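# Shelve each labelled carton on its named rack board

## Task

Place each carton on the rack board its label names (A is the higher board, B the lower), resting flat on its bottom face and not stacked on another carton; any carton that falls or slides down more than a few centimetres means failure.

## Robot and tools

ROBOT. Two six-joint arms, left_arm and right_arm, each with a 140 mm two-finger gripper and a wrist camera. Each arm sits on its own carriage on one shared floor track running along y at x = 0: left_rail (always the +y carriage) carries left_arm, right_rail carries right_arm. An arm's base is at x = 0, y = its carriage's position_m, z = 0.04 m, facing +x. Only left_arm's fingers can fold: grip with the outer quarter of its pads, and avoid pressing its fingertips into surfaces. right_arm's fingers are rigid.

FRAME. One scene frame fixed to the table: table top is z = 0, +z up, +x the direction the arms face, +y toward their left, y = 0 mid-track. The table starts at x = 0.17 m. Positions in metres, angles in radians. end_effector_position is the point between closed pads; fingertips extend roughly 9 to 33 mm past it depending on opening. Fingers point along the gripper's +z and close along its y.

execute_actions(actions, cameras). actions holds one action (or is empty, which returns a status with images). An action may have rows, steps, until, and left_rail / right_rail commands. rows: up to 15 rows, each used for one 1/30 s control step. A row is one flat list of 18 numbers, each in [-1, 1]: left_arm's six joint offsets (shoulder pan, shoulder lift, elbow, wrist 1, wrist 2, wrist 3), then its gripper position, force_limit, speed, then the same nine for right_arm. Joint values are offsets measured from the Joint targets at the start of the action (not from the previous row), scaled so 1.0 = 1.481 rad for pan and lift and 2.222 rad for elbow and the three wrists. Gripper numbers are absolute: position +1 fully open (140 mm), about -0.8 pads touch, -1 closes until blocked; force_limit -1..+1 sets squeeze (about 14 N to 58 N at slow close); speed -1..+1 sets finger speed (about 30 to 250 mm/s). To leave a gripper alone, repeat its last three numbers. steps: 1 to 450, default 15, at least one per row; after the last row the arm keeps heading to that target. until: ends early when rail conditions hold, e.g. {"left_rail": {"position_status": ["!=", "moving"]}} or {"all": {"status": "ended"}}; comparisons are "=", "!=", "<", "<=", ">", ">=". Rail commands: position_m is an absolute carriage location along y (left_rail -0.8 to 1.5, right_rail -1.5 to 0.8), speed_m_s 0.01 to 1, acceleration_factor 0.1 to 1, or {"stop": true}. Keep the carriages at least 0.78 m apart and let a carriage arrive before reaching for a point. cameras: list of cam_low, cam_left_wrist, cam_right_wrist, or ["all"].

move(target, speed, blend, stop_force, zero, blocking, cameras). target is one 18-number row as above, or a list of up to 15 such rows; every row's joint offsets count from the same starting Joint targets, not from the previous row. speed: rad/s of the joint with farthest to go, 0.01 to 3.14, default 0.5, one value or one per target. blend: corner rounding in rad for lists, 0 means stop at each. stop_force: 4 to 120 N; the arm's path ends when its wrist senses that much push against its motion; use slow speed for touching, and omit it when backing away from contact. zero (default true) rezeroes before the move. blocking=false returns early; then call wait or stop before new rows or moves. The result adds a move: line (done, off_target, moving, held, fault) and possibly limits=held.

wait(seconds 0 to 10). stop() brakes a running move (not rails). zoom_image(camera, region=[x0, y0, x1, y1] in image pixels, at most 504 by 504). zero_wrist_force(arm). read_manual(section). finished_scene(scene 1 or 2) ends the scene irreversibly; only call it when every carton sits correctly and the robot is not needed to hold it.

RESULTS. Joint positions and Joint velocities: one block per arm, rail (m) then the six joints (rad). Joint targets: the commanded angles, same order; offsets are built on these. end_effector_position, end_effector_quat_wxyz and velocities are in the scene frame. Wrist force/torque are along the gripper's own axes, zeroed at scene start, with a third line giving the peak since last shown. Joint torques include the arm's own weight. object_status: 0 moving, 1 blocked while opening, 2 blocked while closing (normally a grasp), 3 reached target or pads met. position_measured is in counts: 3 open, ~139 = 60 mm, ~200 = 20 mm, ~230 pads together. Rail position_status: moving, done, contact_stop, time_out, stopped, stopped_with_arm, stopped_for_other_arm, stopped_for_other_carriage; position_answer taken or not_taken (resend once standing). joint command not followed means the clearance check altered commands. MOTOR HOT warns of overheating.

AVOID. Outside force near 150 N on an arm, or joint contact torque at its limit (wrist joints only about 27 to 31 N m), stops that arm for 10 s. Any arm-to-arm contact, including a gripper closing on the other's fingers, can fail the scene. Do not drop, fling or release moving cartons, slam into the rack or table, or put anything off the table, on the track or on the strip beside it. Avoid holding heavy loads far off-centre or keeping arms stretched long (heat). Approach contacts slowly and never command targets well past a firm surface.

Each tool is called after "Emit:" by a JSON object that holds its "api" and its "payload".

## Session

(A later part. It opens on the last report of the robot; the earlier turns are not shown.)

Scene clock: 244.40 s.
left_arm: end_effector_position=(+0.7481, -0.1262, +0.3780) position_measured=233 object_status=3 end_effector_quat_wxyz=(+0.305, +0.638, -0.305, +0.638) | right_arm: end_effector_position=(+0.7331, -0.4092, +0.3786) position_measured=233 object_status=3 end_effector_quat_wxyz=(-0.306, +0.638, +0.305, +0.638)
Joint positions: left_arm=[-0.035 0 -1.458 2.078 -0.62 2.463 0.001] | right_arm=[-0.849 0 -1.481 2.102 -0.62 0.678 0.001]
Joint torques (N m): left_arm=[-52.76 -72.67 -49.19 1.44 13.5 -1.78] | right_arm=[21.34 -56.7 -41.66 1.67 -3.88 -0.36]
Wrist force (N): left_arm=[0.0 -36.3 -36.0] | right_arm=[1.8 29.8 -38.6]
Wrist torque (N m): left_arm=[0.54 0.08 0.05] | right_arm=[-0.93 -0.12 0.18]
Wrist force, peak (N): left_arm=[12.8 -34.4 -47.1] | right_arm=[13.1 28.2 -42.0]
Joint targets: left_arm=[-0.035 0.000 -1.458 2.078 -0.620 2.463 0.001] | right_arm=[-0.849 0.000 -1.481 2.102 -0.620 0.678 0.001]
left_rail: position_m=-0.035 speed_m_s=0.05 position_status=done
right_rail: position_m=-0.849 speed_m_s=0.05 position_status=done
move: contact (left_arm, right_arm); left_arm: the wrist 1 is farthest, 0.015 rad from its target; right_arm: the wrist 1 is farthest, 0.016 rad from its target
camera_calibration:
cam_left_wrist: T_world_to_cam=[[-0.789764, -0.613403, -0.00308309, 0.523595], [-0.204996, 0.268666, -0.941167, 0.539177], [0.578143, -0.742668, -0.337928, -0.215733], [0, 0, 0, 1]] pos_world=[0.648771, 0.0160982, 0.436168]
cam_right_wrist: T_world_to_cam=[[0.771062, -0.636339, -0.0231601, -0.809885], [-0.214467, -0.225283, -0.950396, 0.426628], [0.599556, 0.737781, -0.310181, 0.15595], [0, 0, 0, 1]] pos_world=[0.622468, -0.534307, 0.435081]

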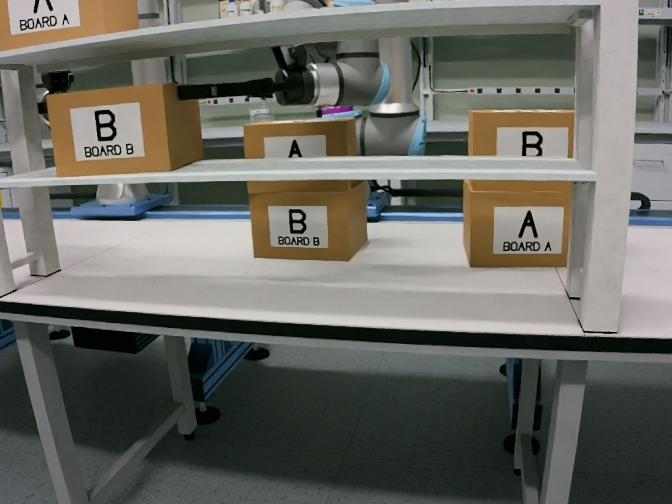

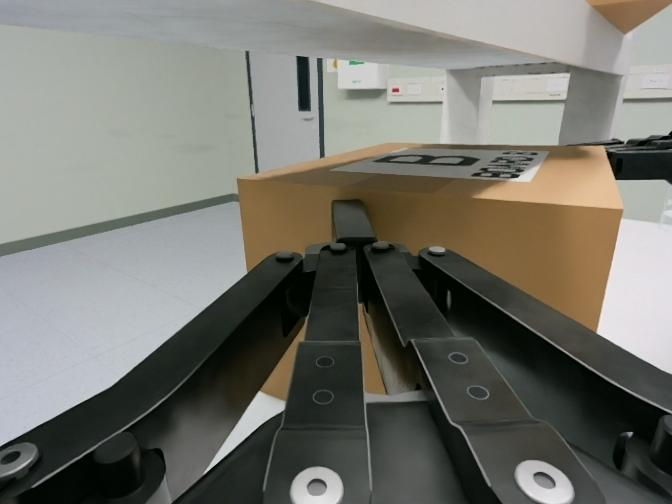

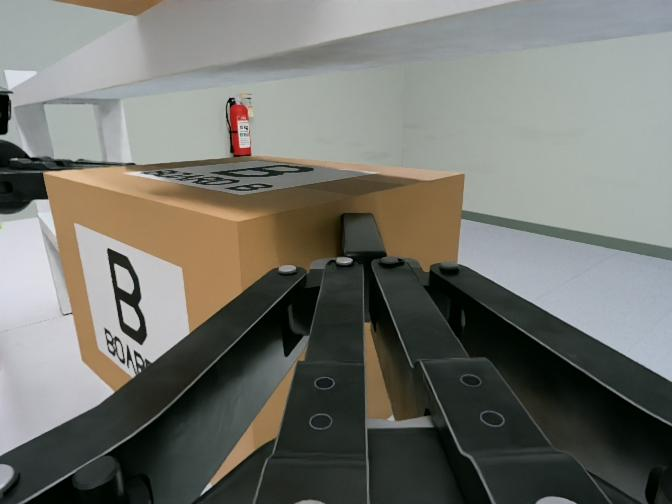

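Emit:
{"api": "execute_actions", "payload": {"actions": [{"left_rail":{"position_m":0.0},"steps":100,"until":{"all":{"status":"ended"}}}]}}

Emit:
{"api": "move", "payload": {"target": [[0,-0.0157,-0.0103,0.0207,0,0,-1,-1,0,0,-0.0157,-0.0103,0.0207,0,0,-1,-1,0],[0,-0.113,0.0539,0.0214,0,0,-1,-1,0,0,-0.0974,0.0431,0.0214,0,0,-1,-1,0],[0,-0.2434,0.1264,0.0359,0,0,-1,-1,0,0,-0.2278,0.1155,0.0359,0,0,-1,-1,0]], "blend": [0.01,0.03,0], "speed": 0.2, "stop_force": 35, "cameras": ["all"]}}

Scene clock: 258.67 s.
left_arm: end_effector_position=(+0.7481, -0.0912, +0.3780) position_measured=233 object_status=3 end_effector_quat_wxyz=(+0.305, +0.638, -0.305, +0.638) | right_arm: end_effector_position=(+0.7330, -0.4092, +0.3787) position_measured=233 object_status=3 end_effector_quat_wxyz=(-0.306, +0.638, +0.305, +0.638)
Joint positions: left_arm=[0 0 -1.458 2.078 -0.62 2.463 0.001] | right_arm=[-0.849 0 -1.481 2.102 -0.62 0.678 0.001]
Joint torques (N m): left_arm=[11.57 -70.49 -48.19 -2.21 -2.1 -1.5] | right_arm=[-9.79 -56.55 -36.03 -0.33 -3.8 -0.15]
Wrist force (N): left_arm=[-0.9 0.3 0.3] | right_arm=[2.9 4.0 -6.4]
Wrist torque (N m): left_arm=[-0.23 0.05 0.14] | right_arm=[-0.08 -0.71 0.11]
Wrist force, peak (N): left_arm=[1.0 -37.0 -35.9] | right_arm=[2.0 30.2 -38.6]
Joint targets: left_arm=[0.000 0.000 -1.458 2.078 -0.620 2.463 0.001] | right_arm=[-0.849 0.000 -1.481 2.102 -0.620 0.678 0.001]
Tool commands: left_gripper/position=-1.0 left_gripper/force_limit=-1.0 left_gripper/speed=+0.0 right_gripper/position=-1.0 right_gripper/force_limit=-1.0 right_gripper/speed=+0.0
left_rail: position_m=0.000 speed_m_s=0.05 position_status=done
right_rail: position_m=-0.849 speed_m_s=0.05 position_status=done

Scene clock: 261.67 s.
left_arm: end_effector_position=(+0.5538, -0.0911, +0.4012) position_measured=233 object_status=3 end_effector_quat_wxyz=(+0.305, +0.638, -0.305, +0.638) | right_arm: end_effector_position=(+0.5534, -0.4093, +0.4012) position_measured=233 object_status=3 end_effector_quat_wxyz=(-0.306, +0.638, +0.305, +0.638)
Joint positions: left_arm=[0 0 -1.819 2.358 -0.54 2.463 0.001] | right_arm=[-0.849 0 -1.819 2.359 -0.541 0.678 0.001]
Joint torques (N m): left_arm=[10.58 -39.7 -32.96 1.03 -1.92 -1.36] | right_arm=[-9.89 -31.87 -28.88 1.37 2.78 -0.2]
Wrist force (N): left_arm=[-0.6 0.0 0.5] | right_arm=[1.5 0.5 -4.3]
Wrist torque (N m): left_arm=[-0.27 -0.01 0.13] | right_arm=[-0.09 -0.79 0.03]
Wrist force, peak (N): left_arm=[-2.2 0.1 0.0] | right_arm=[3.1 3.8 -6.5]
Joint targets: left_arm=[0.000 0.000 -1.819 2.358 -0.540 2.463 0.001] | right_arm=[-0.849 0.000 -1.819 2.359 -0.541 0.678 0.001]
left_rail: position_m=0.000 speed_m_s=0.05 position_status=done
right_rail: position_m=-0.849 speed_m_s=0.05 position_status=done
move: done
camera_calibration:
cam_left_wrist: T_world_to_cam=[[-0.789748, -0.613424, -0.00300832, 0.391705], [-0.20506, 0.268618, -0.941167, 0.511783], [0.578143, -0.742667, -0.337929, -0.069492], [0, 0, 0, 1]] pos_world=[0.45447, 0.0511981, 0.459368]
cam_right_wrist: T_world_to_cam=[[0.771048, -0.636385, -0.0223315, -0.671126], [-0.213472, -0.225286, -0.950619, 0.409115], [0.599929, 0.73774, -0.309557, 0.270257], [0, 0, 0, 1]] pos_world=[0.44267, -0.534307, 0.457585]

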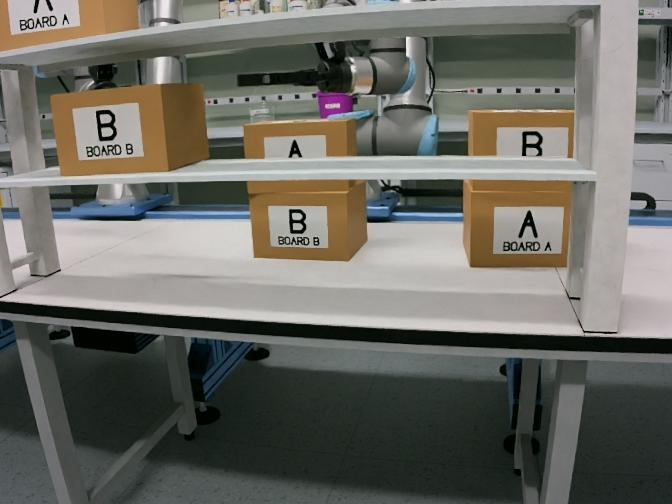

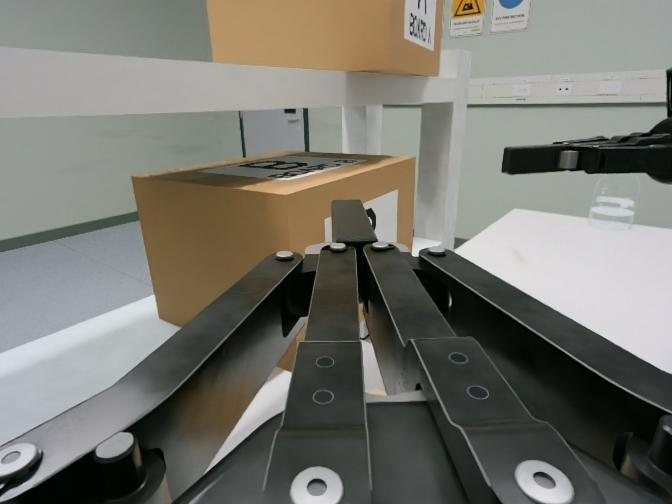

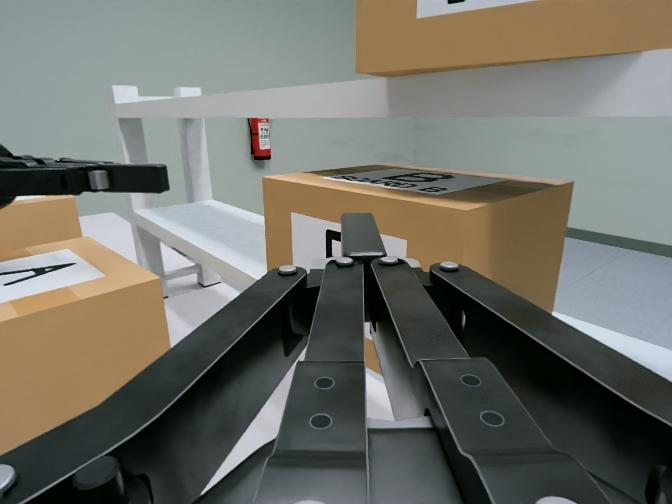

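Emit:
{"api": "move", "payload": {"target": [[0,0.1304,-0.0725,-0.0145,0,0,-1,-1,0,0,0,0,0,0,0,-1,-1,0],[0,0.2434,-0.1264,-0.0359,0,0,-1,-1,0,0,0,0,0,0,0,-1,-1,0]], "blend": [0.03,0], "speed": 0.25, "stop_force": 25}}

Emit:
{"api": "execute_actions", "payload": {"actions": [{"right_rail":{"position_m":-1.0,"speed_m_s":0.15},"steps":200,"until":{"all":{"status":"ended"}}}]}}

Emit:
{"api": "execute_actions", "payload": {"actions": [{"left_rail":{"position_m":-0.145,"speed_m_s":0.04},"steps":300,"until":{"all":{"status":"ended"}}}], "cameras": ["all"]}}

Scene clock: 275.87 s.
left_arm: end_effector_position=(+0.7481, -0.0912, +0.3780) position_measured=233 object_status=3 end_effector_quat_wxyz=(+0.305, +0.638, -0.305, +0.638) | right_arm: end_effector_position=(+0.5534, -0.4093, +0.4012) position_measured=233 object_status=3 end_effector_quat_wxyz=(-0.306, +0.638, +0.305, +0.638)
Joint positions: left_arm=[0 0 -1.458 2.078 -0.62 2.463 0.001] | right_arm=[-0.849 0 -1.819 2.359 -0.541 0.678 0.001]
Joint torques (N m): left_arm=[-1.76 -31.41 -53.89 -5.12 -1.9 -1.52] | right_arm=[-11.5 -31.06 -29.43 1.05 2.59 -0.11]
Wrist force (N): left_arm=[-0.9 0.5 0.2] | right_arm=[1.5 0.2 -4.2]
Wrist torque (N m): left_arm=[-0.19 0.04 0.14] | right_arm=[-0.16 -0.80 0.03]
Wrist force, peak (N): left_arm=[-1.4 1.8 -1.1] | right_arm=[1.5 0.2 -4.8]
Joint targets: left_arm=[0.000 0.000 -1.458 2.078 -0.620 2.463 0.001] | right_arm=[-0.849 0.000 -1.819 2.359 -0.541 0.678 0.001]
left_rail: position_m=0.000 speed_m_s=0.05 position_status=done
right_rail: position_m=-0.849 speed_m_s=0.05 position_status=done
move: done

Scene clock: 278.53 s.
left_arm: end_effector_position=(+0.7481, -0.0912, +0.3780) position_measured=233 object_status=3 end_effector_quat_wxyz=(+0.305, +0.638, -0.305, +0.638) | right_arm: end_effector_position=(+0.5534, -0.5603, +0.4012) position_measured=233 object_status=3 end_effector_quat_wxyz=(-0.306, +0.638, +0.305, +0.638)
Joint positions: left_arm=[0 0 -1.458 2.078 -0.62 2.463 0.001] | right_arm=[-1 0 -1.819 2.359 -0.541 0.678 0.001]
Joint torques (N m): left_arm=[-8.97 -31.48 -52.88 -4.9 -1.72 -1.71] | right_arm=[-12.42 -31.24 -30.62 1.05 2.74 -0.3]
Wrist force (N): left_arm=[-0.7 0.6 0.4] | right_arm=[1.6 0.7 -4.3]
Wrist torque (N m): left_arm=[-0.16 0.00 0.13] | right_arm=[-0.04 -0.82 0.03]
Wrist force, peak (N): left_arm=[-1.1 0.4 0.1] | right_arm=[1.7 0.4 -4.8]
Joint targets: left_arm=[0.000 0.000 -1.458 2.078 -0.620 2.463 0.001] | right_arm=[-1.000 0.000 -1.819 2.359 -0.541 0.678 0.001]
Tool commands: left_gripper/position=-1.0 left_gripper/force_limit=-1.0 left_gripper/speed=+0.0 right_gripper/position=-1.0 right_gripper/force_limit=-1.0 right_gripper/speed=+0.0
left_rail: position_m=0.000 speed_m_s=0.05 position_status=done
right_rail: position_m=-1.000 speed_m_s=0.15 position_status=done

Scene clock: 282.77 s.
left_arm: end_effector_position=(+0.7481, -0.2362, +0.3780) position_measured=233 object_status=3 end_effector_quat_wxyz=(+0.305, +0.638, -0.305, +0.638) | right_arm: end_effector_position=(+0.5534, -0.5603, +0.4012) position_measured=233 object_status=3 end_effector_quat_wxyz=(-0.306, +0.638, +0.305, +0.638)
Joint positions: left_arm=[-0.145 0 -1.458 2.078 -0.62 2.463 0.001] | right_arm=[-1 0 -1.819 2.359 -0.541 0.678 0.001]
Joint torques (N m): left_arm=[-17.94 -41.24 -39.89 0.14 3.65 -1.75] | right_arm=[-12.07 -33.25 -31.77 0.8 2.96 -0.26]
Wrist force (N): left_arm=[0.5 -3.5 -4.4] | right_arm=[1.5 0.4 -4.5]
Wrist torque (N m): left_arm=[-0.15 0.07 0.13] | right_arm=[-0.11 -0.78 0.03]
Wrist force, peak (N): left_arm=[-1.4 -4.3 -4.1] | right_arm=[1.5 0.4 -4.7]
Joint targets: left_arm=[-0.145 0.000 -1.458 2.078 -0.620 2.463 0.001] | right_arm=[-1.000 0.000 -1.819 2.359 -0.541 0.678 0.001]
Tool commands: left_gripper/position=-1.0 left_gripper/force_limit=-1.0 left_gripper/speed=+0.0 right_gripper/position=-1.0 right_gripper/force_limit=-1.0 right_gripper/speed=+0.0
left_rail: position_m=-0.145 speed_m_s=0.04 position_status=done
right_rail: position_m=-1.000 speed_m_s=0.15 position_status=done
camera_calibration:
cam_left_wrist: T_world_to_cam=[[-0.789719, -0.613461, -0.00311036, 0.456098], [-0.204984, 0.268651, -0.941174, 0.568724], [0.57821, -0.742625, -0.337908, -0.297474], [0, 0, 0, 1]] pos_world=[0.648771, -0.0939017, 0.436168]
cam_right_wrist: T_world_to_cam=[[0.771032, -0.636402, -0.0224056, -0.767191], [-0.213533, -0.225237, -0.950617, 0.375156], [0.599928, 0.73774, -0.309557, 0.381657], [0, 0, 0, 1]] pos_world=[0.44267, -0.685307, 0.457585]

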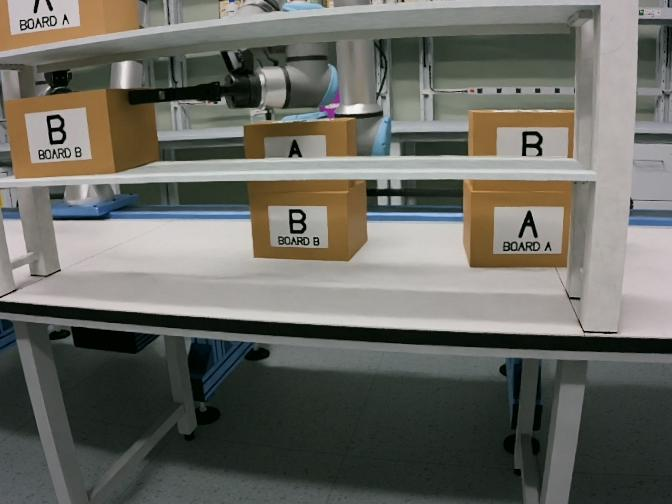

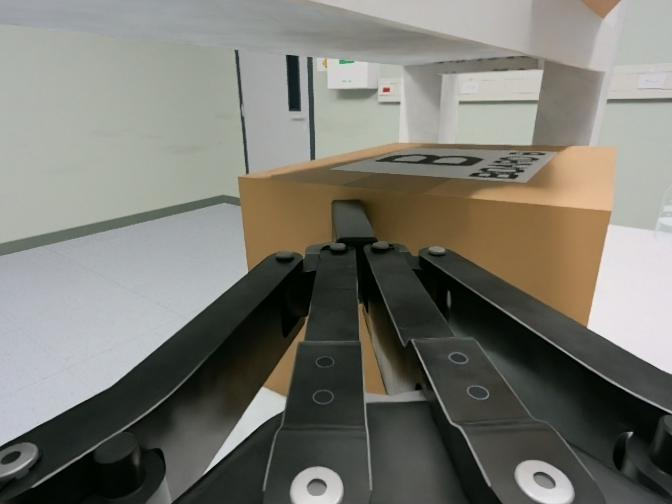

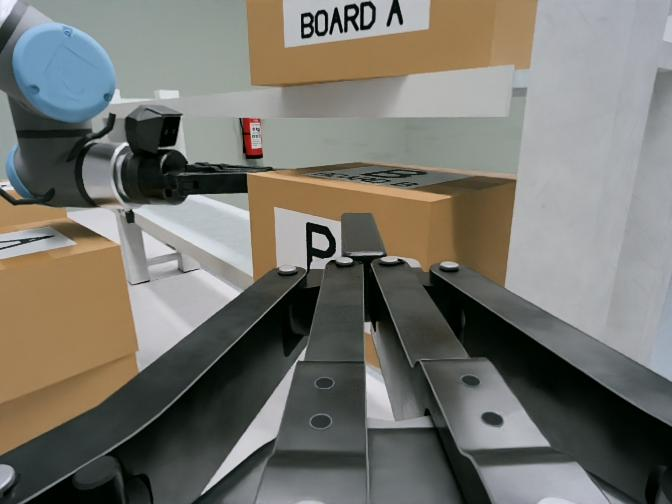

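Emit:
{"api": "execute_actions", "payload": {"actions": [{"left_rail":{"position_m":-0.12},"steps":60,"until":{"all":{"status":"ended"}}}]}}

Emit:
{"api": "move", "payload": {"target": [[0,-0.0157,-0.0103,0.0207,0,0,-1,-1,0,0,0,0,0,0,0,-1,-1,0],[0,-0.113,0.0539,0.0214,0,0,-1,-1,0,0,0,0,0,0,0,-1,-1,0],[0,-0.2434,0.1264,0.0359,0,0,-1,-1,0,0,0,0,0,0,0,-1,-1,0]], "blend": [0.01,0.03,0], "speed": 0.3}}

Emit:
{"api": "execute_actions", "payload": {"actions": [{"left_rail":{"position_m":-0.265,"speed_m_s":0.1},"right_rail":{"position_m":-1.07,"speed_m_s":0.1},"steps":150,"until":{"all":{"status":"ended"}}}]}}

Emit:
{"api": "move", "payload": {"target": [0,0.1526,-0.0698,-0.032,0,0,-1,-1,0,0,0,0,0,0,0,-1,-1,0], "speed": 0.12, "stop_force": 30, "cameras": ["all"]}}

Scene clock: 298.90 s.
left_arm: end_effector_position=(+0.7481, -0.2112, +0.3780) position_measured=233 object_status=3 end_effector_quat_wxyz=(+0.305, +0.638, -0.305, +0.638) | right_arm: end_effector_position=(+0.5534, -0.5603, +0.4012) position_measured=233 object_status=3 end_effector_quat_wxyz=(-0.306, +0.638, +0.305, +0.638)
Joint positions: left_arm=[-0.12 0 -1.458 2.078 -0.62 2.463 0.001] | right_arm=[-1 0 -1.819 2.359 -0.541 0.678 0.001]
Joint torques (N m): left_arm=[-0.41 -48.12 -31.94 -0.26 -1.44 -1.44] | right_arm=[-12.07 -31.92 -33.41 0.53 2.79 -0.28]
Wrist force (N): left_arm=[-0.6 0.2 0.3] | right_arm=[1.5 0.2 -4.3]
Wrist torque (N m): left_arm=[-0.25 -0.03 0.14] | right_arm=[-0.14 -0.77 0.03]
Wrist force, peak (N): left_arm=[0.5 -3.3 -3.8] | right_arm=[1.6 0.3 -4.8]
Joint targets: left_arm=[-0.120 0.000 -1.458 2.078 -0.620 2.463 0.001] | right_arm=[-1.000 0.000 -1.819 2.359 -0.541 0.678 0.001]
Tool commands: left_gripper/position=-1.0 left_gripper/force_limit=-1.0 left_gripper/speed=+0.0 right_gripper/position=-1.0 right_gripper/force_limit=-1.0 right_gripper/speed=+0.0
left_rail: position_m=-0.120 speed_m_s=0.04 position_status=done
right_rail: position_m=-1.000 speed_m_s=0.15 position_status=done

Scene clock: 300.73 s.
left_arm: end_effector_position=(+0.5539, -0.2111, +0.4012) position_measured=233 object_status=3 end_effector_quat_wxyz=(+0.305, +0.638, -0.305, +0.638) | right_arm: end_effector_position=(+0.5534, -0.5603, +0.4012) position_measured=233 object_status=3 end_effector_quat_wxyz=(-0.306, +0.638, +0.305, +0.638)
Joint positions: left_arm=[-0.12 0 -1.819 2.358 -0.54 2.463 0.001] | right_arm=[-1 0 -1.819 2.359 -0.541 0.678 0.001]
Joint torques (N m): left_arm=[10.64 -40.92 -34.12 1.04 -1.77 -1.85] | right_arm=[-12.96 -33.05 -33.98 0.56 2.95 -0.25]
Wrist force (N): left_arm=[-0.7 0.4 0.5] | right_arm=[1.6 0.2 -4.3]
Wrist torque (N m): left_arm=[-0.19 0.00 0.13] | right_arm=[-0.15 -0.82 0.03]
Wrist force, peak (N): left_arm=[-2.9 0.3 0.1] | right_arm=[1.7 0.4 -4.8]
Joint targets: left_arm=[-0.120 0.000 -1.819 2.358 -0.540 2.463 0.001] | right_arm=[-1.000 0.000 -1.819 2.359 -0.541 0.678 0.001]
left_rail: position_m=-0.120 speed_m_s=0.04 position_status=done
right_rail: position_m=-1.000 speed_m_s=0.15 position_status=done
move: done

Scene clock: 303.40 s.
left_arm: end_effector_position=(+0.5538, -0.3561, +0.4012) position_measured=233 object_status=3 end_effector_quat_wxyz=(+0.305, +0.638, -0.305, +0.638) | right_arm: end_effector_position=(+0.5534, -0.6303, +0.4012) position_measured=233 object_status=3 end_effector_quat_wxyz=(-0.306, +0.638, +0.305, +0.638)
Joint positions: left_arm=[-0.265 0 -1.819 2.358 -0.54 2.463 0.001] | right_arm=[-1.07 0 -1.819 2.359 -0.541 0.678 0.001]
Joint torques (N m): left_arm=[10.53 -39.83 -35.06 0.52 -1.61 -1.34] | right_arm=[-13.15 -30.56 -35.09 0.47 2.87 -0.5]
Wrist force (N): left_arm=[-0.5 0.2 0.4] | right_arm=[1.7 0.4 -4.4]
Wrist torque (N m): left_arm=[-0.22 -0.03 0.13] | right_arm=[-0.10 -0.83 0.03]
Wrist force, peak (N): left_arm=[-1.0 0.3 0.7] | right_arm=[1.7 0.7 -4.8]
Joint targets: left_arm=[-0.265 0.000 -1.819 2.358 -0.540 2.463 0.001] | right_arm=[-1.070 0.000 -1.819 2.359 -0.541 0.678 0.001]
Tool commands: left_gripper/position=-1.0 left_gripper/force_limit=-1.0 left_gripper/speed=+0.0 right_gripper/position=-1.0 right_gripper/force_limit=-1.0 right_gripper/speed=+0.0
left_rail: position_m=-0.265 speed_m_s=0.10 position_status=done
right_rail: position_m=-1.070 speed_m_s=0.10 position_status=done

Scene clock: 306.33 s.
left_arm: end_effector_position=(+0.6687, -0.3562, +0.3858) position_measured=233 object_status=3 end_effector_quat_wxyz=(+0.305, +0.638, -0.305, +0.638) | right_arm: end_effector_position=(+0.5534, -0.6303, +0.4012) position_measured=233 object_status=3 end_effector_quat_wxyz=(-0.306, +0.638, +0.305, +0.638)
Joint positions: left_arm=[-0.265 0 -1.593 2.203 -0.611 2.463 0.001] | right_arm=[-1.07 0 -1.819 2.359 -0.541 0.678 0.001]
Joint torques (N m): left_arm=[8.83 -17.5 -53.15 -4.94 -1.48 -1.75] | right_arm=[-12.64 -31.23 -36.22 0.18 2.92 -0.32]
Wrist force (N): left_arm=[2.8 4.4 -2.7] | right_arm=[1.6 0.2 -4.2]
Wrist torque (N m): left_arm=[-0.32 0.14 0.14] | right_arm=[-0.15 -0.82 0.03]
Wrist force, peak (N): left_arm=[3.4 10.0 -6.5] | right_arm=[1.2 0.3 -4.8]
Joint targets: left_arm=[-0.265 0.000 -1.593 2.203 -0.611 2.463 0.001] | right_arm=[-1.070 0.000 -1.819 2.359 -0.541 0.678 0.001]
left_rail: position_m=-0.265 speed_m_s=0.10 position_status=done
right_rail: position_m=-1.070 speed_m_s=0.10 position_status=done
move: done
camera_calibration:
cam_left_wrist: T_world_to_cam=[[-0.789735, -0.61344, -0.00318513, 0.31985], [-0.204921, 0.268699, -0.941174, 0.592002], [0.578209, -0.742625, -0.337908, -0.338044], [0, 0, 0, 1]] pos_world=[0.569371, -0.213902, 0.443968]
cam_right_wrist: T_world_to_cam=[[0.771032, -0.636402, -0.0224056, -0.811739], [-0.213533, -0.225237, -0.950617, 0.35939], [0.599928, 0.73774, -0.309557, 0.433299], [0, 0, 0, 1]] pos_world=[0.44267, -0.755307, 0.457585]

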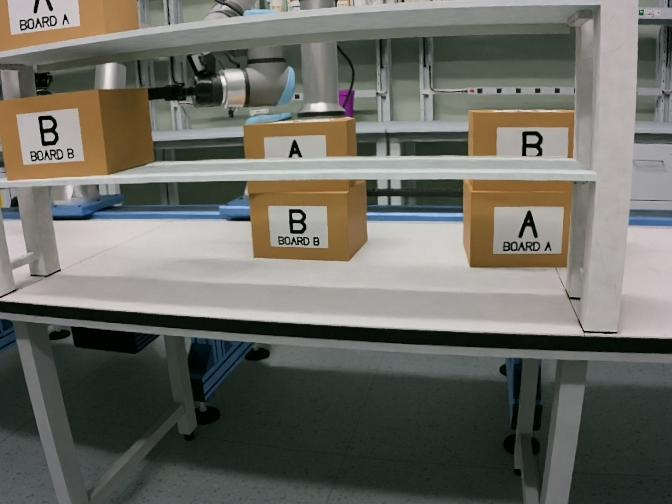

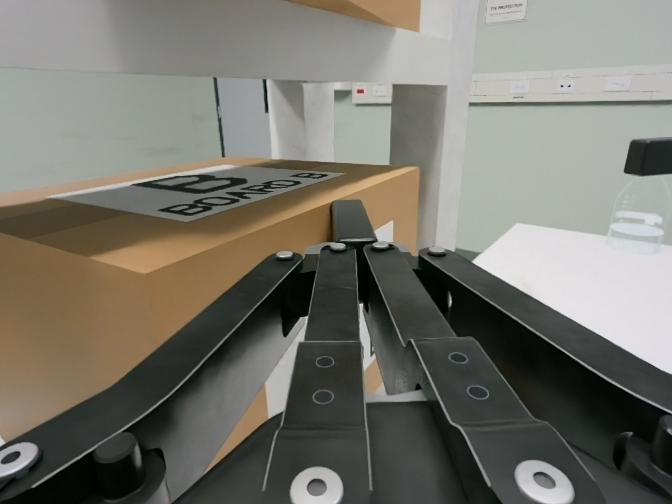

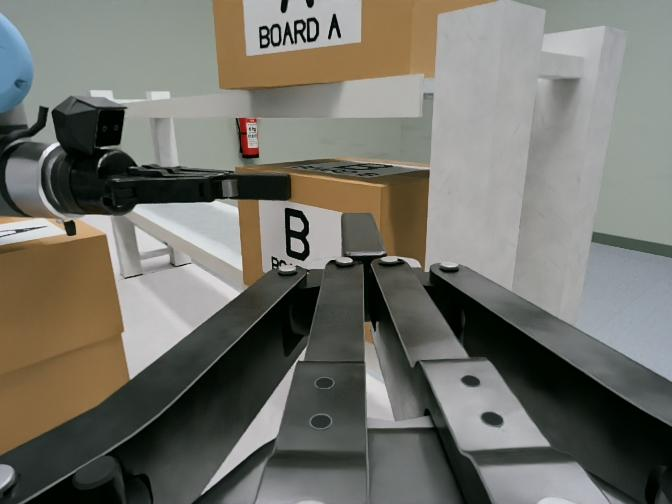

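Emit:
{"api": "move", "payload": {"target": [[0,-0.1526,0.0698,0.032,0,0,-1,-1,0,0,0,0,0,0,0,-1,-1,0],[0,-0.35,-0.0719,0.3056,-0.0324,0,-1,-1,0,0,-0.1974,-0.1421,0.2741,0.0326,0,-1,-1,0]], "blend": [0.04,0], "speed": 0.4}}

Emit:
{"api": "execute_actions", "payload": {"actions": [{"left_rail":{"position_m":0.255,"speed_m_s":0.3,"acceleration_factor":0.3},"right_rail":{"position_m":-0.605,"speed_m_s":0.25,"acceleration_factor":0.3},"steps":250,"until":{"all":{"status":"ended"}}}]}}

Emit:
{"api": "move", "payload": {"target": [0,0.0744,0.1909,-0.2405,0,0,-1,-1,0,0,0.0744,0.1909,-0.2405,0,0,-1,-1,0], "speed": 0.4, "cameras": ["all"]}}

Scene clock: 326.83 s.
left_arm: end_effector_position=(+0.4874, -0.3400, +0.6647) position_measured=233 object_status=3 end_effector_quat_wxyz=(+0.282, +0.648, -0.282, +0.648) | right_arm: end_effector_position=(+0.4871, -0.6465, +0.6652) position_measured=233 object_status=3 end_effector_quat_wxyz=(-0.282, +0.648, +0.282, +0.648)
Joint positions: left_arm=[-0.265 0 -2.111 2.044 0.068 2.391 0.001] | right_arm=[-1.07 0 -2.111 2.043 0.068 0.75 0.001]
Joint torques (N m): left_arm=[-0.43 -20.32 -61.58 1.05 -2.53 -1.65] | right_arm=[-14.54 -13.52 -51.73 0.78 3.83 -0.38]
Wrist force (N): left_arm=[-0.7 0.4 0.3] | right_arm=[1.6 0.7 -5.4]
Wrist torque (N m): left_arm=[-0.20 0.02 0.13] | right_arm=[-0.05 -0.77 0.04]
Wrist force, peak (N): left_arm=[3.5 4.5 -2.8] | right_arm=[3.3 -0.1 -5.9]
Joint targets: left_arm=[-0.265 0.000 -2.111 2.044 0.068 2.391 0.001] | right_arm=[-1.070 0.000 -2.111 2.043 0.068 0.750 0.001]
left_rail: position_m=-0.265 speed_m_s=0.10 position_status=done
right_rail: position_m=-1.070 speed_m_s=0.10 position_status=done
move: done

Scene clock: 330.30 s.
left_arm: end_effector_position=(+0.4874, +0.1800, +0.6648) position_measured=233 object_status=3 end_effector_quat_wxyz=(+0.282, +0.648, -0.282, +0.648) | right_arm: end_effector_position=(+0.4870, -0.1815, +0.6653) position_measured=233 object_status=3 end_effector_quat_wxyz=(-0.282, +0.648, +0.282, +0.648)
Joint positions: left_arm=[0.255 0 -2.111 2.044 0.068 2.391 0.001] | right_arm=[-0.605 0 -2.111 2.043 0.068 0.75 0.001]
Joint torques (N m): left_arm=[-6.37 -20.03 -57.31 0.61 -0.93 -1.77] | right_arm=[-14.34 -13.67 -48.12 0.73 -0.87 -0.6]
Wrist force (N): left_arm=[-0.9 0.0 0.1] | right_arm=[1.5 0.7 -5.4]
Wrist torque (N m): left_arm=[-0.28 0.05 0.13] | right_arm=[-0.04 -0.74 0.03]
Wrist force, peak (N): left_arm=[-1.1 0.6 0.5] | right_arm=[1.4 1.4 -6.1]
Joint targets: left_arm=[0.255 0.000 -2.111 2.044 0.068 2.391 0.001] | right_arm=[-0.605 0.000 -2.111 2.043 0.068 0.750 0.001]
Tool commands: left_gripper/position=-1.0 left_gripper/force_limit=-1.0 left_gripper/speed=+0.0 right_gripper/position=-1.0 right_gripper/force_limit=-1.0 right_gripper/speed=+0.0
left_rail: position_m=0.255 speed_m_s=0.30 position_status=done
right_rail: position_m=-0.605 speed_m_s=0.25 position_status=done

Scene clock: 332.23 s.
left_arm: end_effector_position=(+0.4872, +0.1800, +0.4005) position_measured=233 object_status=3 end_effector_quat_wxyz=(+0.282, +0.648, -0.282, +0.648) | right_arm: end_effector_position=(+0.4871, -0.1815, +0.4010) position_measured=233 object_status=3 end_effector_quat_wxyz=(-0.282, +0.648, +0.282, +0.648)
Joint positions: left_arm=[0.255 0 -2.001 2.468 -0.466 2.391 0.001] | right_arm=[-0.605 0 -2.001 2.467 -0.466 0.75 0.001]
Joint torques (N m): left_arm=[-9.31 14.1 -35.36 -5.55 -0.25 -1.32] | right_arm=[-13.25 7.04 -30.74 -6.28 -2.23 -0.33]
Wrist force (N): left_arm=[-1.0 0.5 0.4] | right_arm=[1.2 0.9 -4.9]
Wrist torque (N m): left_arm=[-0.18 0.06 0.13] | right_arm=[-0.02 -0.69 0.06]
Wrist force, peak (N): left_arm=[-3.2 0.8 -0.3] | right_arm=[3.8 0.1 -5.7]
Joint targets: left_arm=[0.255 0.000 -2.001 2.468 -0.467 2.391 0.001] | right_arm=[-0.605 0.000 -2.001 2.467 -0.466 0.750 0.001]
left_rail: position_m=0.255 speed_m_s=0.30 position_status=done
right_rail: position_m=-0.605 speed_m_s=0.25 position_status=done
move: done
camera_calibration:
cam_left_wrist: T_world_to_cam=[[-0.743562, -0.668662, -0.00252601, 0.492653], [-0.224474, 0.253173, -0.941018, 0.436858], [0.629863, -0.699138, -0.338348, 0.13723], [0, 0, 0, 1]] pos_world=[0.377945, 0.31476, 0.458767]
cam_right_wrist: T_world_to_cam=[[0.722929, -0.690538, -0.0230506, -0.461236], [-0.230082, -0.209149, -0.950431, 0.456955], [0.651487, 0.692398, -0.31008, 0.108712], [0, 0, 0, 1]] pos_world=[0.367753, -0.298201, 0.457382]

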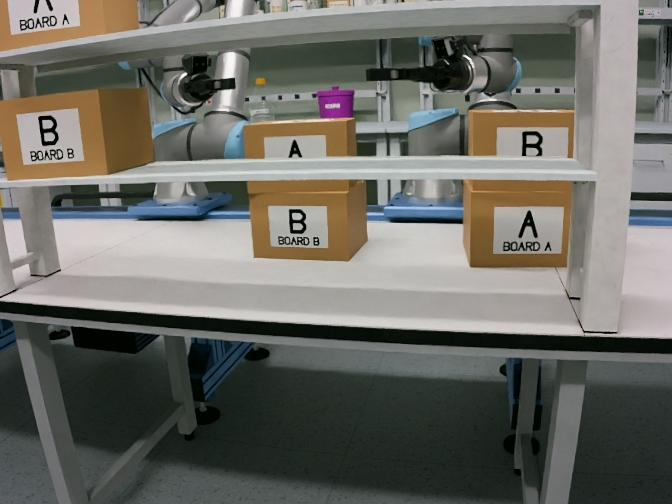

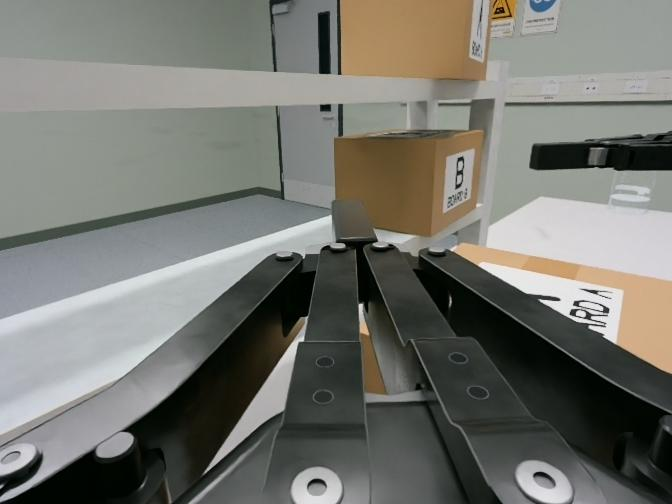

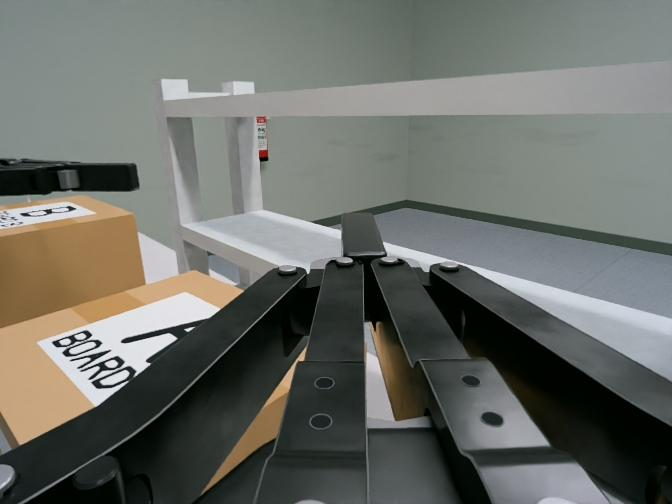

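Emit:
{"api": "move", "payload": {"target": [0,-0.0744,-0.1909,0.2405,0,0,-1,-1,0,0,-0.0744,-0.1909,0.2405,0,0,-1,-1,0], "speed": 0.5, "cameras": ["all"]}}

Scene clock: 366.43 s.
left_arm: end_effector_position=(+0.4874, +0.1800, +0.6646) position_measured=233 object_status=3 end_effector_quat_wxyz=(+0.282, +0.648, -0.282, +0.648) | right_arm: end_effector_position=(+0.4870, -0.1815, +0.6651) position_measured=233 object_status=3 end_effector_quat_wxyz=(-0.282, +0.648, +0.282, +0.648)
Joint positions: left_arm=[0.255 0 -2.111 2.044 0.068 2.391 0.001] | right_arm=[-0.605 0 -2.111 2.043 0.068 0.75 0.001]
Joint torques (N m): left_arm=[-14.92 -23.6 -62.1 0.46 1.92 -1.92] | right_arm=[-13.48 -14.02 -50.55 0.84 -2.34 -0.24]
Wrist force (N): left_arm=[-0.7 0.1 0.1] | right_arm=[1.5 0.7 -5.2]
Wrist torque (N m): left_arm=[-0.27 -0.02 0.13] | right_arm=[-0.05 -0.77 0.03]
Wrist force, peak (N): left_arm=[-3.6 0.8 0.1] | right_arm=[4.2 0.1 -5.5]
Joint targets: left_arm=[0.255 0.000 -2.111 2.044 0.068 2.391 0.001] | right_arm=[-0.605 0.000 -2.111 2.043 0.068 0.750 0.001]
left_rail: position_m=0.255 speed_m_s=0.30 position_status=done
right_rail: position_m=-0.605 speed_m_s=0.25 position_status=done
move: done
camera_calibration:
cam_left_wrist: T_world_to_cam=[[-0.743586, -0.668635, -0.00243311, 0.493402], [-0.224573, 0.253171, -0.940995, 0.685447], [0.629798, -0.699164, -0.338412, 0.226541], [0, 0, 0, 1]] pos_world=[0.378145, 0.31476, 0.722867]
cam_right_wrist: T_world_to_cam=[[0.722911, -0.690555, -0.0231201, -0.455021], [-0.230198, -0.209164, -0.9504, 0.70805], [0.651467, 0.692376, -0.310171, 0.190768], [0, 0, 0, 1]] pos_world=[0.367653, -0.298201, 0.721581]

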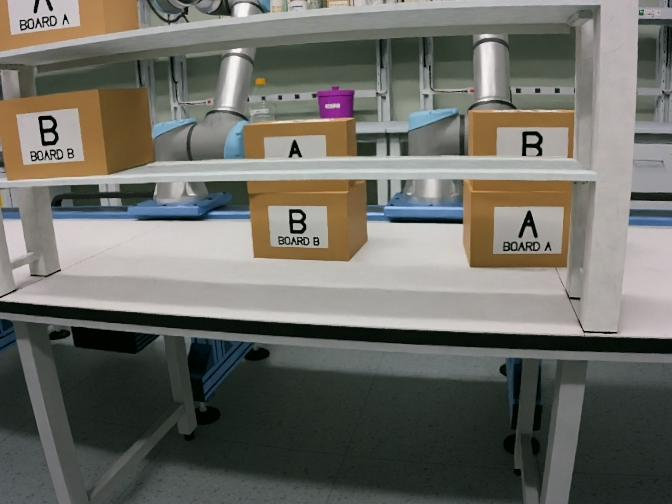

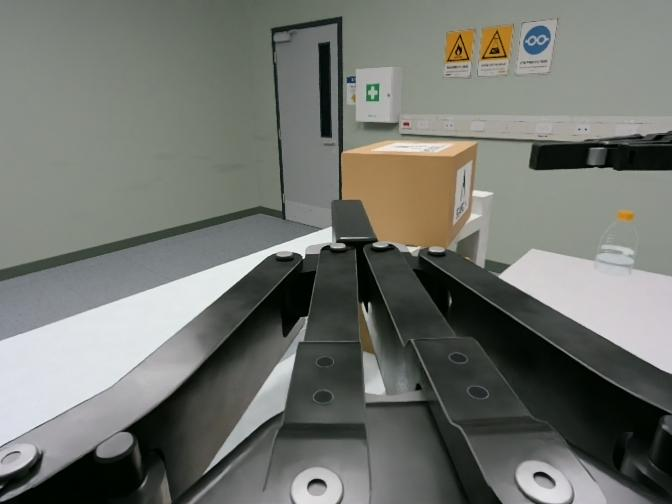

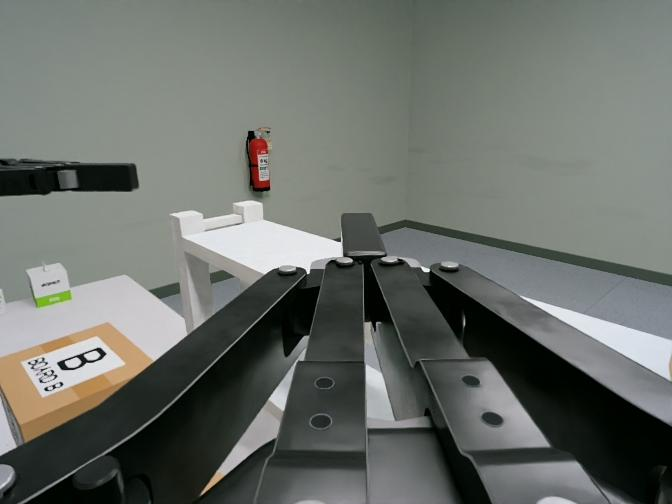

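Emit:
{"api": "move", "payload": {"target": [[0,-0.009,0.215,-0.2095,0,0,-1,-1,0,0,-0.009,0.215,-0.2095,0,0,-1,-1,0],[0,0.1087,0.279,-0.3519,0,0,-1,-1,0,0,0.1087,0.279,-0.3519,0,0,-1,-1,0]], "speed": [0.4,0.15], "blend": [0.02,0], "stop_force": 18, "cameras": ["all"]}}

Scene clock: 387.93 s.
left_arm: end_effector_position=(+0.4377, +0.1800, +0.2961) position_measured=233 object_status=3 end_effector_quat_wxyz=(+0.282, +0.648, -0.282, +0.649) | right_arm: end_effector_position=(+0.4377, -0.1815, +0.2965) position_measured=233 object_status=3 end_effector_quat_wxyz=(-0.282, +0.648, +0.282, +0.649)
Joint positions: left_arm=[0.255 0 -1.95 2.664 -0.714 2.391 0.001] | right_arm=[-0.605 0 -1.95 2.663 -0.713 0.75 0.001]
Joint torques (N m): left_arm=[-12.3 16.14 -28.88 -4.88 1.75 -1.79] | right_arm=[-14 10.18 -24.33 -6.23 -2.19 -0.27]
Wrist force (N): left_arm=[-0.8 0.3 0.4] | right_arm=[1.7 0.3 -4.2]
Wrist torque (N m): left_arm=[-0.21 0.03 0.14] | right_arm=[-0.07 -0.78 0.09]
Wrist force, peak (N): left_arm=[-3.1 1.1 -0.5] | right_arm=[3.7 0.4 -5.6]
Joint targets: left_arm=[0.255 0.000 -1.950 2.664 -0.714 2.391 0.001] | right_arm=[-0.605 0.000 -1.950 2.663 -0.713 0.750 0.001]
left_rail: position_m=0.255 speed_m_s=0.30 position_status=done
right_rail: position_m=-0.605 speed_m_s=0.25 position_status=done
move: done
camera_calibration:
cam_left_wrist: T_world_to_cam=[[-0.743551, -0.668672, -0.0031633, 0.455735], [-0.2236, 0.253092, -0.941248, 0.327209], [0.630186, -0.699159, -0.337702, 0.132784], [0, 0, 0, 1]] pos_world=[0.328347, 0.31476, 0.354268]
cam_right_wrist: T_world_to_cam=[[0.722945, -0.690544, -0.0223646, -0.42811], [-0.229188, -0.209153, -0.950646, 0.34604], [0.651785, 0.69239, -0.309471, 0.108246], [0, 0, 0, 1]] pos_world=[0.318255, -0.298201, 0.352885]

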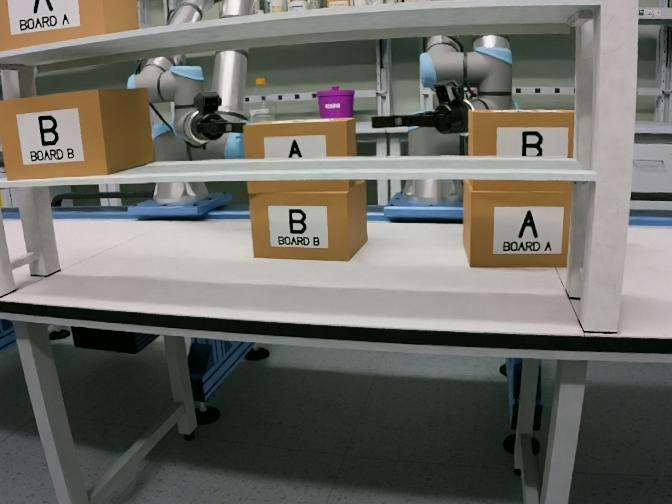

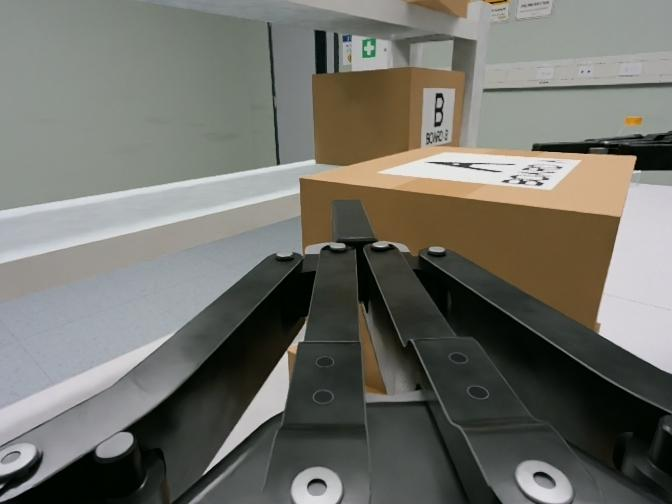

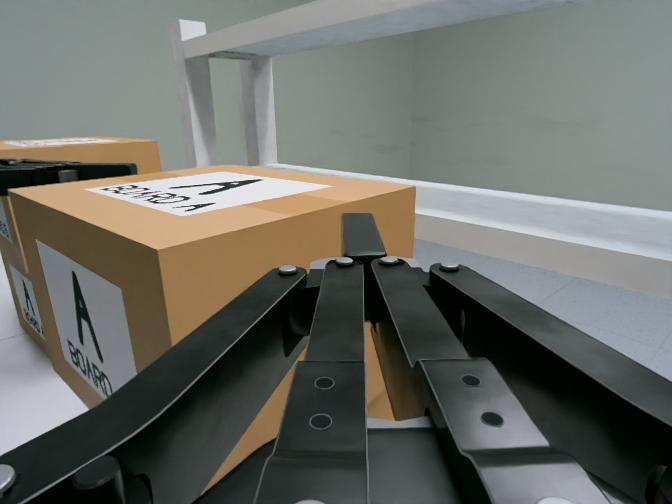

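Emit:
{"api": "execute_actions", "payload": {"actions": [{"left_rail":{"position_m":0.23,"speed_m_s":0.05,"acceleration_factor":0.15},"right_rail":{"position_m":-0.583,"speed_m_s":0.05,"acceleration_factor":0.15},"steps":100,"until":{"all":{"status":"ended"}}}]}}

Emit:
{"api": "move", "payload": {"target": [0,0,0,0,0.07,0,-1,-1,0,0,0,0,0,-0.07,0,-1,-1,0], "speed": 0.06, "stop_force": 12}}

Emit:
{"api": "move", "payload": {"target": [0,0,0,0,0.03,0,-1,-1,0,0,0,0,0,-0.03,0,-1,-1,0], "speed": 0.04, "stop_force": 34, "cameras": ["cam_right_wrist","cam_left_wrist"]}}

Scene clock: 396.03 s.
left_arm: end_effector_position=(+0.4377, +0.1550, +0.2961) position_measured=233 object_status=3 end_effector_quat_wxyz=(+0.282, +0.648, -0.282, +0.649) | right_arm: end_effector_position=(+0.4377, -0.1595, +0.2965) position_measured=233 object_status=3 end_effector_quat_wxyz=(-0.282, +0.648, +0.282, +0.649)
Joint positions: left_arm=[0.23 0 -1.95 2.664 -0.714 2.391 0.001] | right_arm=[-0.583 0 -1.95 2.663 -0.713 0.75 0.001]
Joint torques (N m): left_arm=[-13.08 15.99 -28.99 -5.05 1.53 -1.89] | right_arm=[-14.1 9.26 -25.69 -6.18 -2.04 -0.3]
Wrist force (N): left_arm=[-0.7 0.3 0.5] | right_arm=[1.3 0.5 -4.3]
Wrist torque (N m): left_arm=[-0.23 -0.01 0.13] | right_arm=[-0.04 -0.69 0.09]
Wrist force, peak (N): left_arm=[-1.1 0.6 0.3] | right_arm=[1.6 0.4 -4.8]
Joint targets: left_arm=[0.230 0.000 -1.950 2.664 -0.714 2.391 0.001] | right_arm=[-0.583 0.000 -1.950 2.663 -0.713 0.750 0.001]
Tool commands: left_gripper/position=-1.0 left_gripper/force_limit=-1.0 left_gripper/speed=+0.0 right_gripper/position=-1.0 right_gripper/force_limit=-1.0 right_gripper/speed=+0.0
left_rail: position_m=0.230 speed_m_s=0.05 position_status=done
right_rail: position_m=-0.583 speed_m_s=0.05 position_status=done

Scene clock: 398.47 s.
left_arm: end_effector_position=(+0.4173, +0.1374, +0.2961) position_measured=233 object_status=3 end_effector_quat_wxyz=(+0.307, +0.636, -0.308, +0.637) | right_arm: end_effector_position=(+0.4173, -0.1419, +0.2965) position_measured=233 object_status=3 end_effector_quat_wxyz=(-0.308, +0.636, +0.308, +0.637)
Joint positions: left_arm=[0.23 0 -1.95 2.664 -0.714 2.47 0.001] | right_arm=[-0.583 0 -1.95 2.663 -0.713 0.671 0.001]
Joint torques (N m): left_arm=[-9.86 15.48 -29.95 -3.39 0.16 -2.3] | right_arm=[3.99 8.08 -27.16 -4.22 0.64 -0.38]
Wrist force (N): left_arm=[-1.7 -10.9 -12.6] | right_arm=[-1.7 11.9 -17.3]
Wrist torque (N m): left_arm=[0.01 0.01 0.16] | right_arm=[-0.37 -0.82 0.04]
Wrist force, peak (N): left_arm=[-1.5 -20.4 -22.4] | right_arm=[-1.7 19.1 -27.3]
Joint targets: left_arm=[0.230 0.000 -1.950 2.664 -0.714 2.470 0.001] | right_arm=[-0.583 0.000 -1.950 2.663 -0.713 0.671 0.001]
left_rail: position_m=0.230 speed_m_s=0.05 position_status=done
right_rail: position_m=-0.583 speed_m_s=0.05 position_status=done
move: contact (left_arm, right_arm); left_arm: the wrist 2 is farthest, 0.077 rad from its target; right_arm: the wrist 2 is farthest, 0.076 rad from its target

Scene clock: 399.80 s.
left_arm: end_effector_position=(+0.4153, +0.1359, +0.2961) position_measured=233 object_status=3 end_effector_quat_wxyz=(+0.309, +0.635, -0.310, +0.636) | right_arm: end_effector_position=(+0.4153, -0.1404, +0.2965) position_measured=233 object_status=3 end_effector_quat_wxyz=(-0.310, +0.635, +0.310, +0.636)
Joint positions: left_arm=[0.23 0 -1.95 2.664 -0.714 2.477 0.001] | right_arm=[-0.583 0 -1.95 2.663 -0.713 0.663 0.001]
Joint torques (N m): left_arm=[-38.82 15.46 -30.48 -3.52 7.94 -1.86] | right_arm=[38.61 9.3 -27.48 -4.42 -6.84 -0.38]
Wrist force (N): left_arm=[-2.5 -43.4 -54.1] | right_arm=[-1.2 45.9 -57.2]
Wrist torque (N m): left_arm=[0.65 -0.15 0.21] | right_arm=[-1.07 -0.89 0.01]
Wrist force, peak (N): left_arm=[-1.8 -50.6 -59.4] | right_arm=[-0.4 51.4 -62.9]
Joint targets: left_arm=[0.230 0.000 -1.950 2.664 -0.714 2.477 0.001] | right_arm=[-0.583 0.000 -1.950 2.663 -0.713 0.663 0.001]
left_rail: position_m=0.230 speed_m_s=0.05 position_status=done
right_rail: position_m=-0.583 speed_m_s=0.05 position_status=done
move: contact (left_arm, right_arm); left_arm: the wrist 2 is farthest, 0.059 rad from its target; right_arm: the wrist 2 is farthest, 0.059 rad from its target
camera_calibration:
cam_left_wrist: T_world_to_cam=[[-0.798584, -0.601875, -0.00326064, 0.423361], [-0.200879, 0.27163, -0.941204, 0.321369], [0.567373, -0.750975, -0.337823, 0.149231], [0, 0, 0, 1]] pos_world=[0.317975, 0.279586, 0.354268]
cam_right_wrist: T_world_to_cam=[[0.779954, -0.625437, -0.0223871, -0.398066], [-0.210314, -0.228246, -0.950616, 0.33888], [0.589441, 0.746145, -0.30956, 0.127769], [0, 0, 0, 1]] pos_world=[0.306432, -0.266951, 0.352785]
Images, in order (width x height): cam_left_wrist 672x504, cam_right_wrist 672x504.

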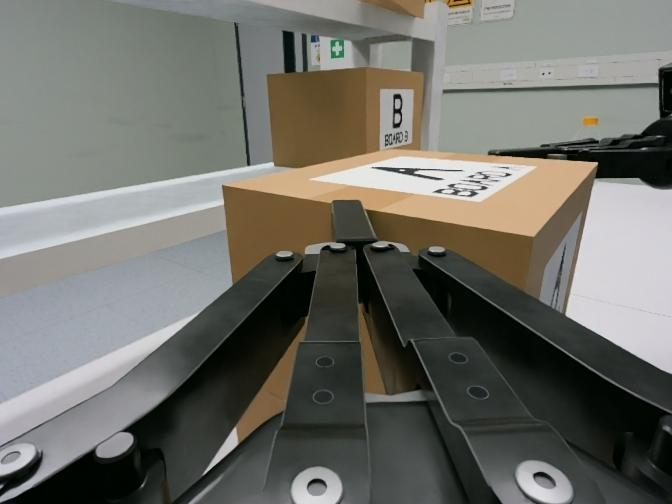

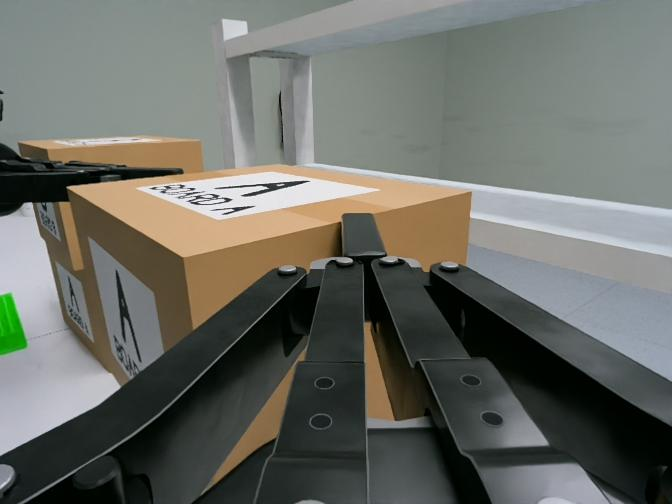

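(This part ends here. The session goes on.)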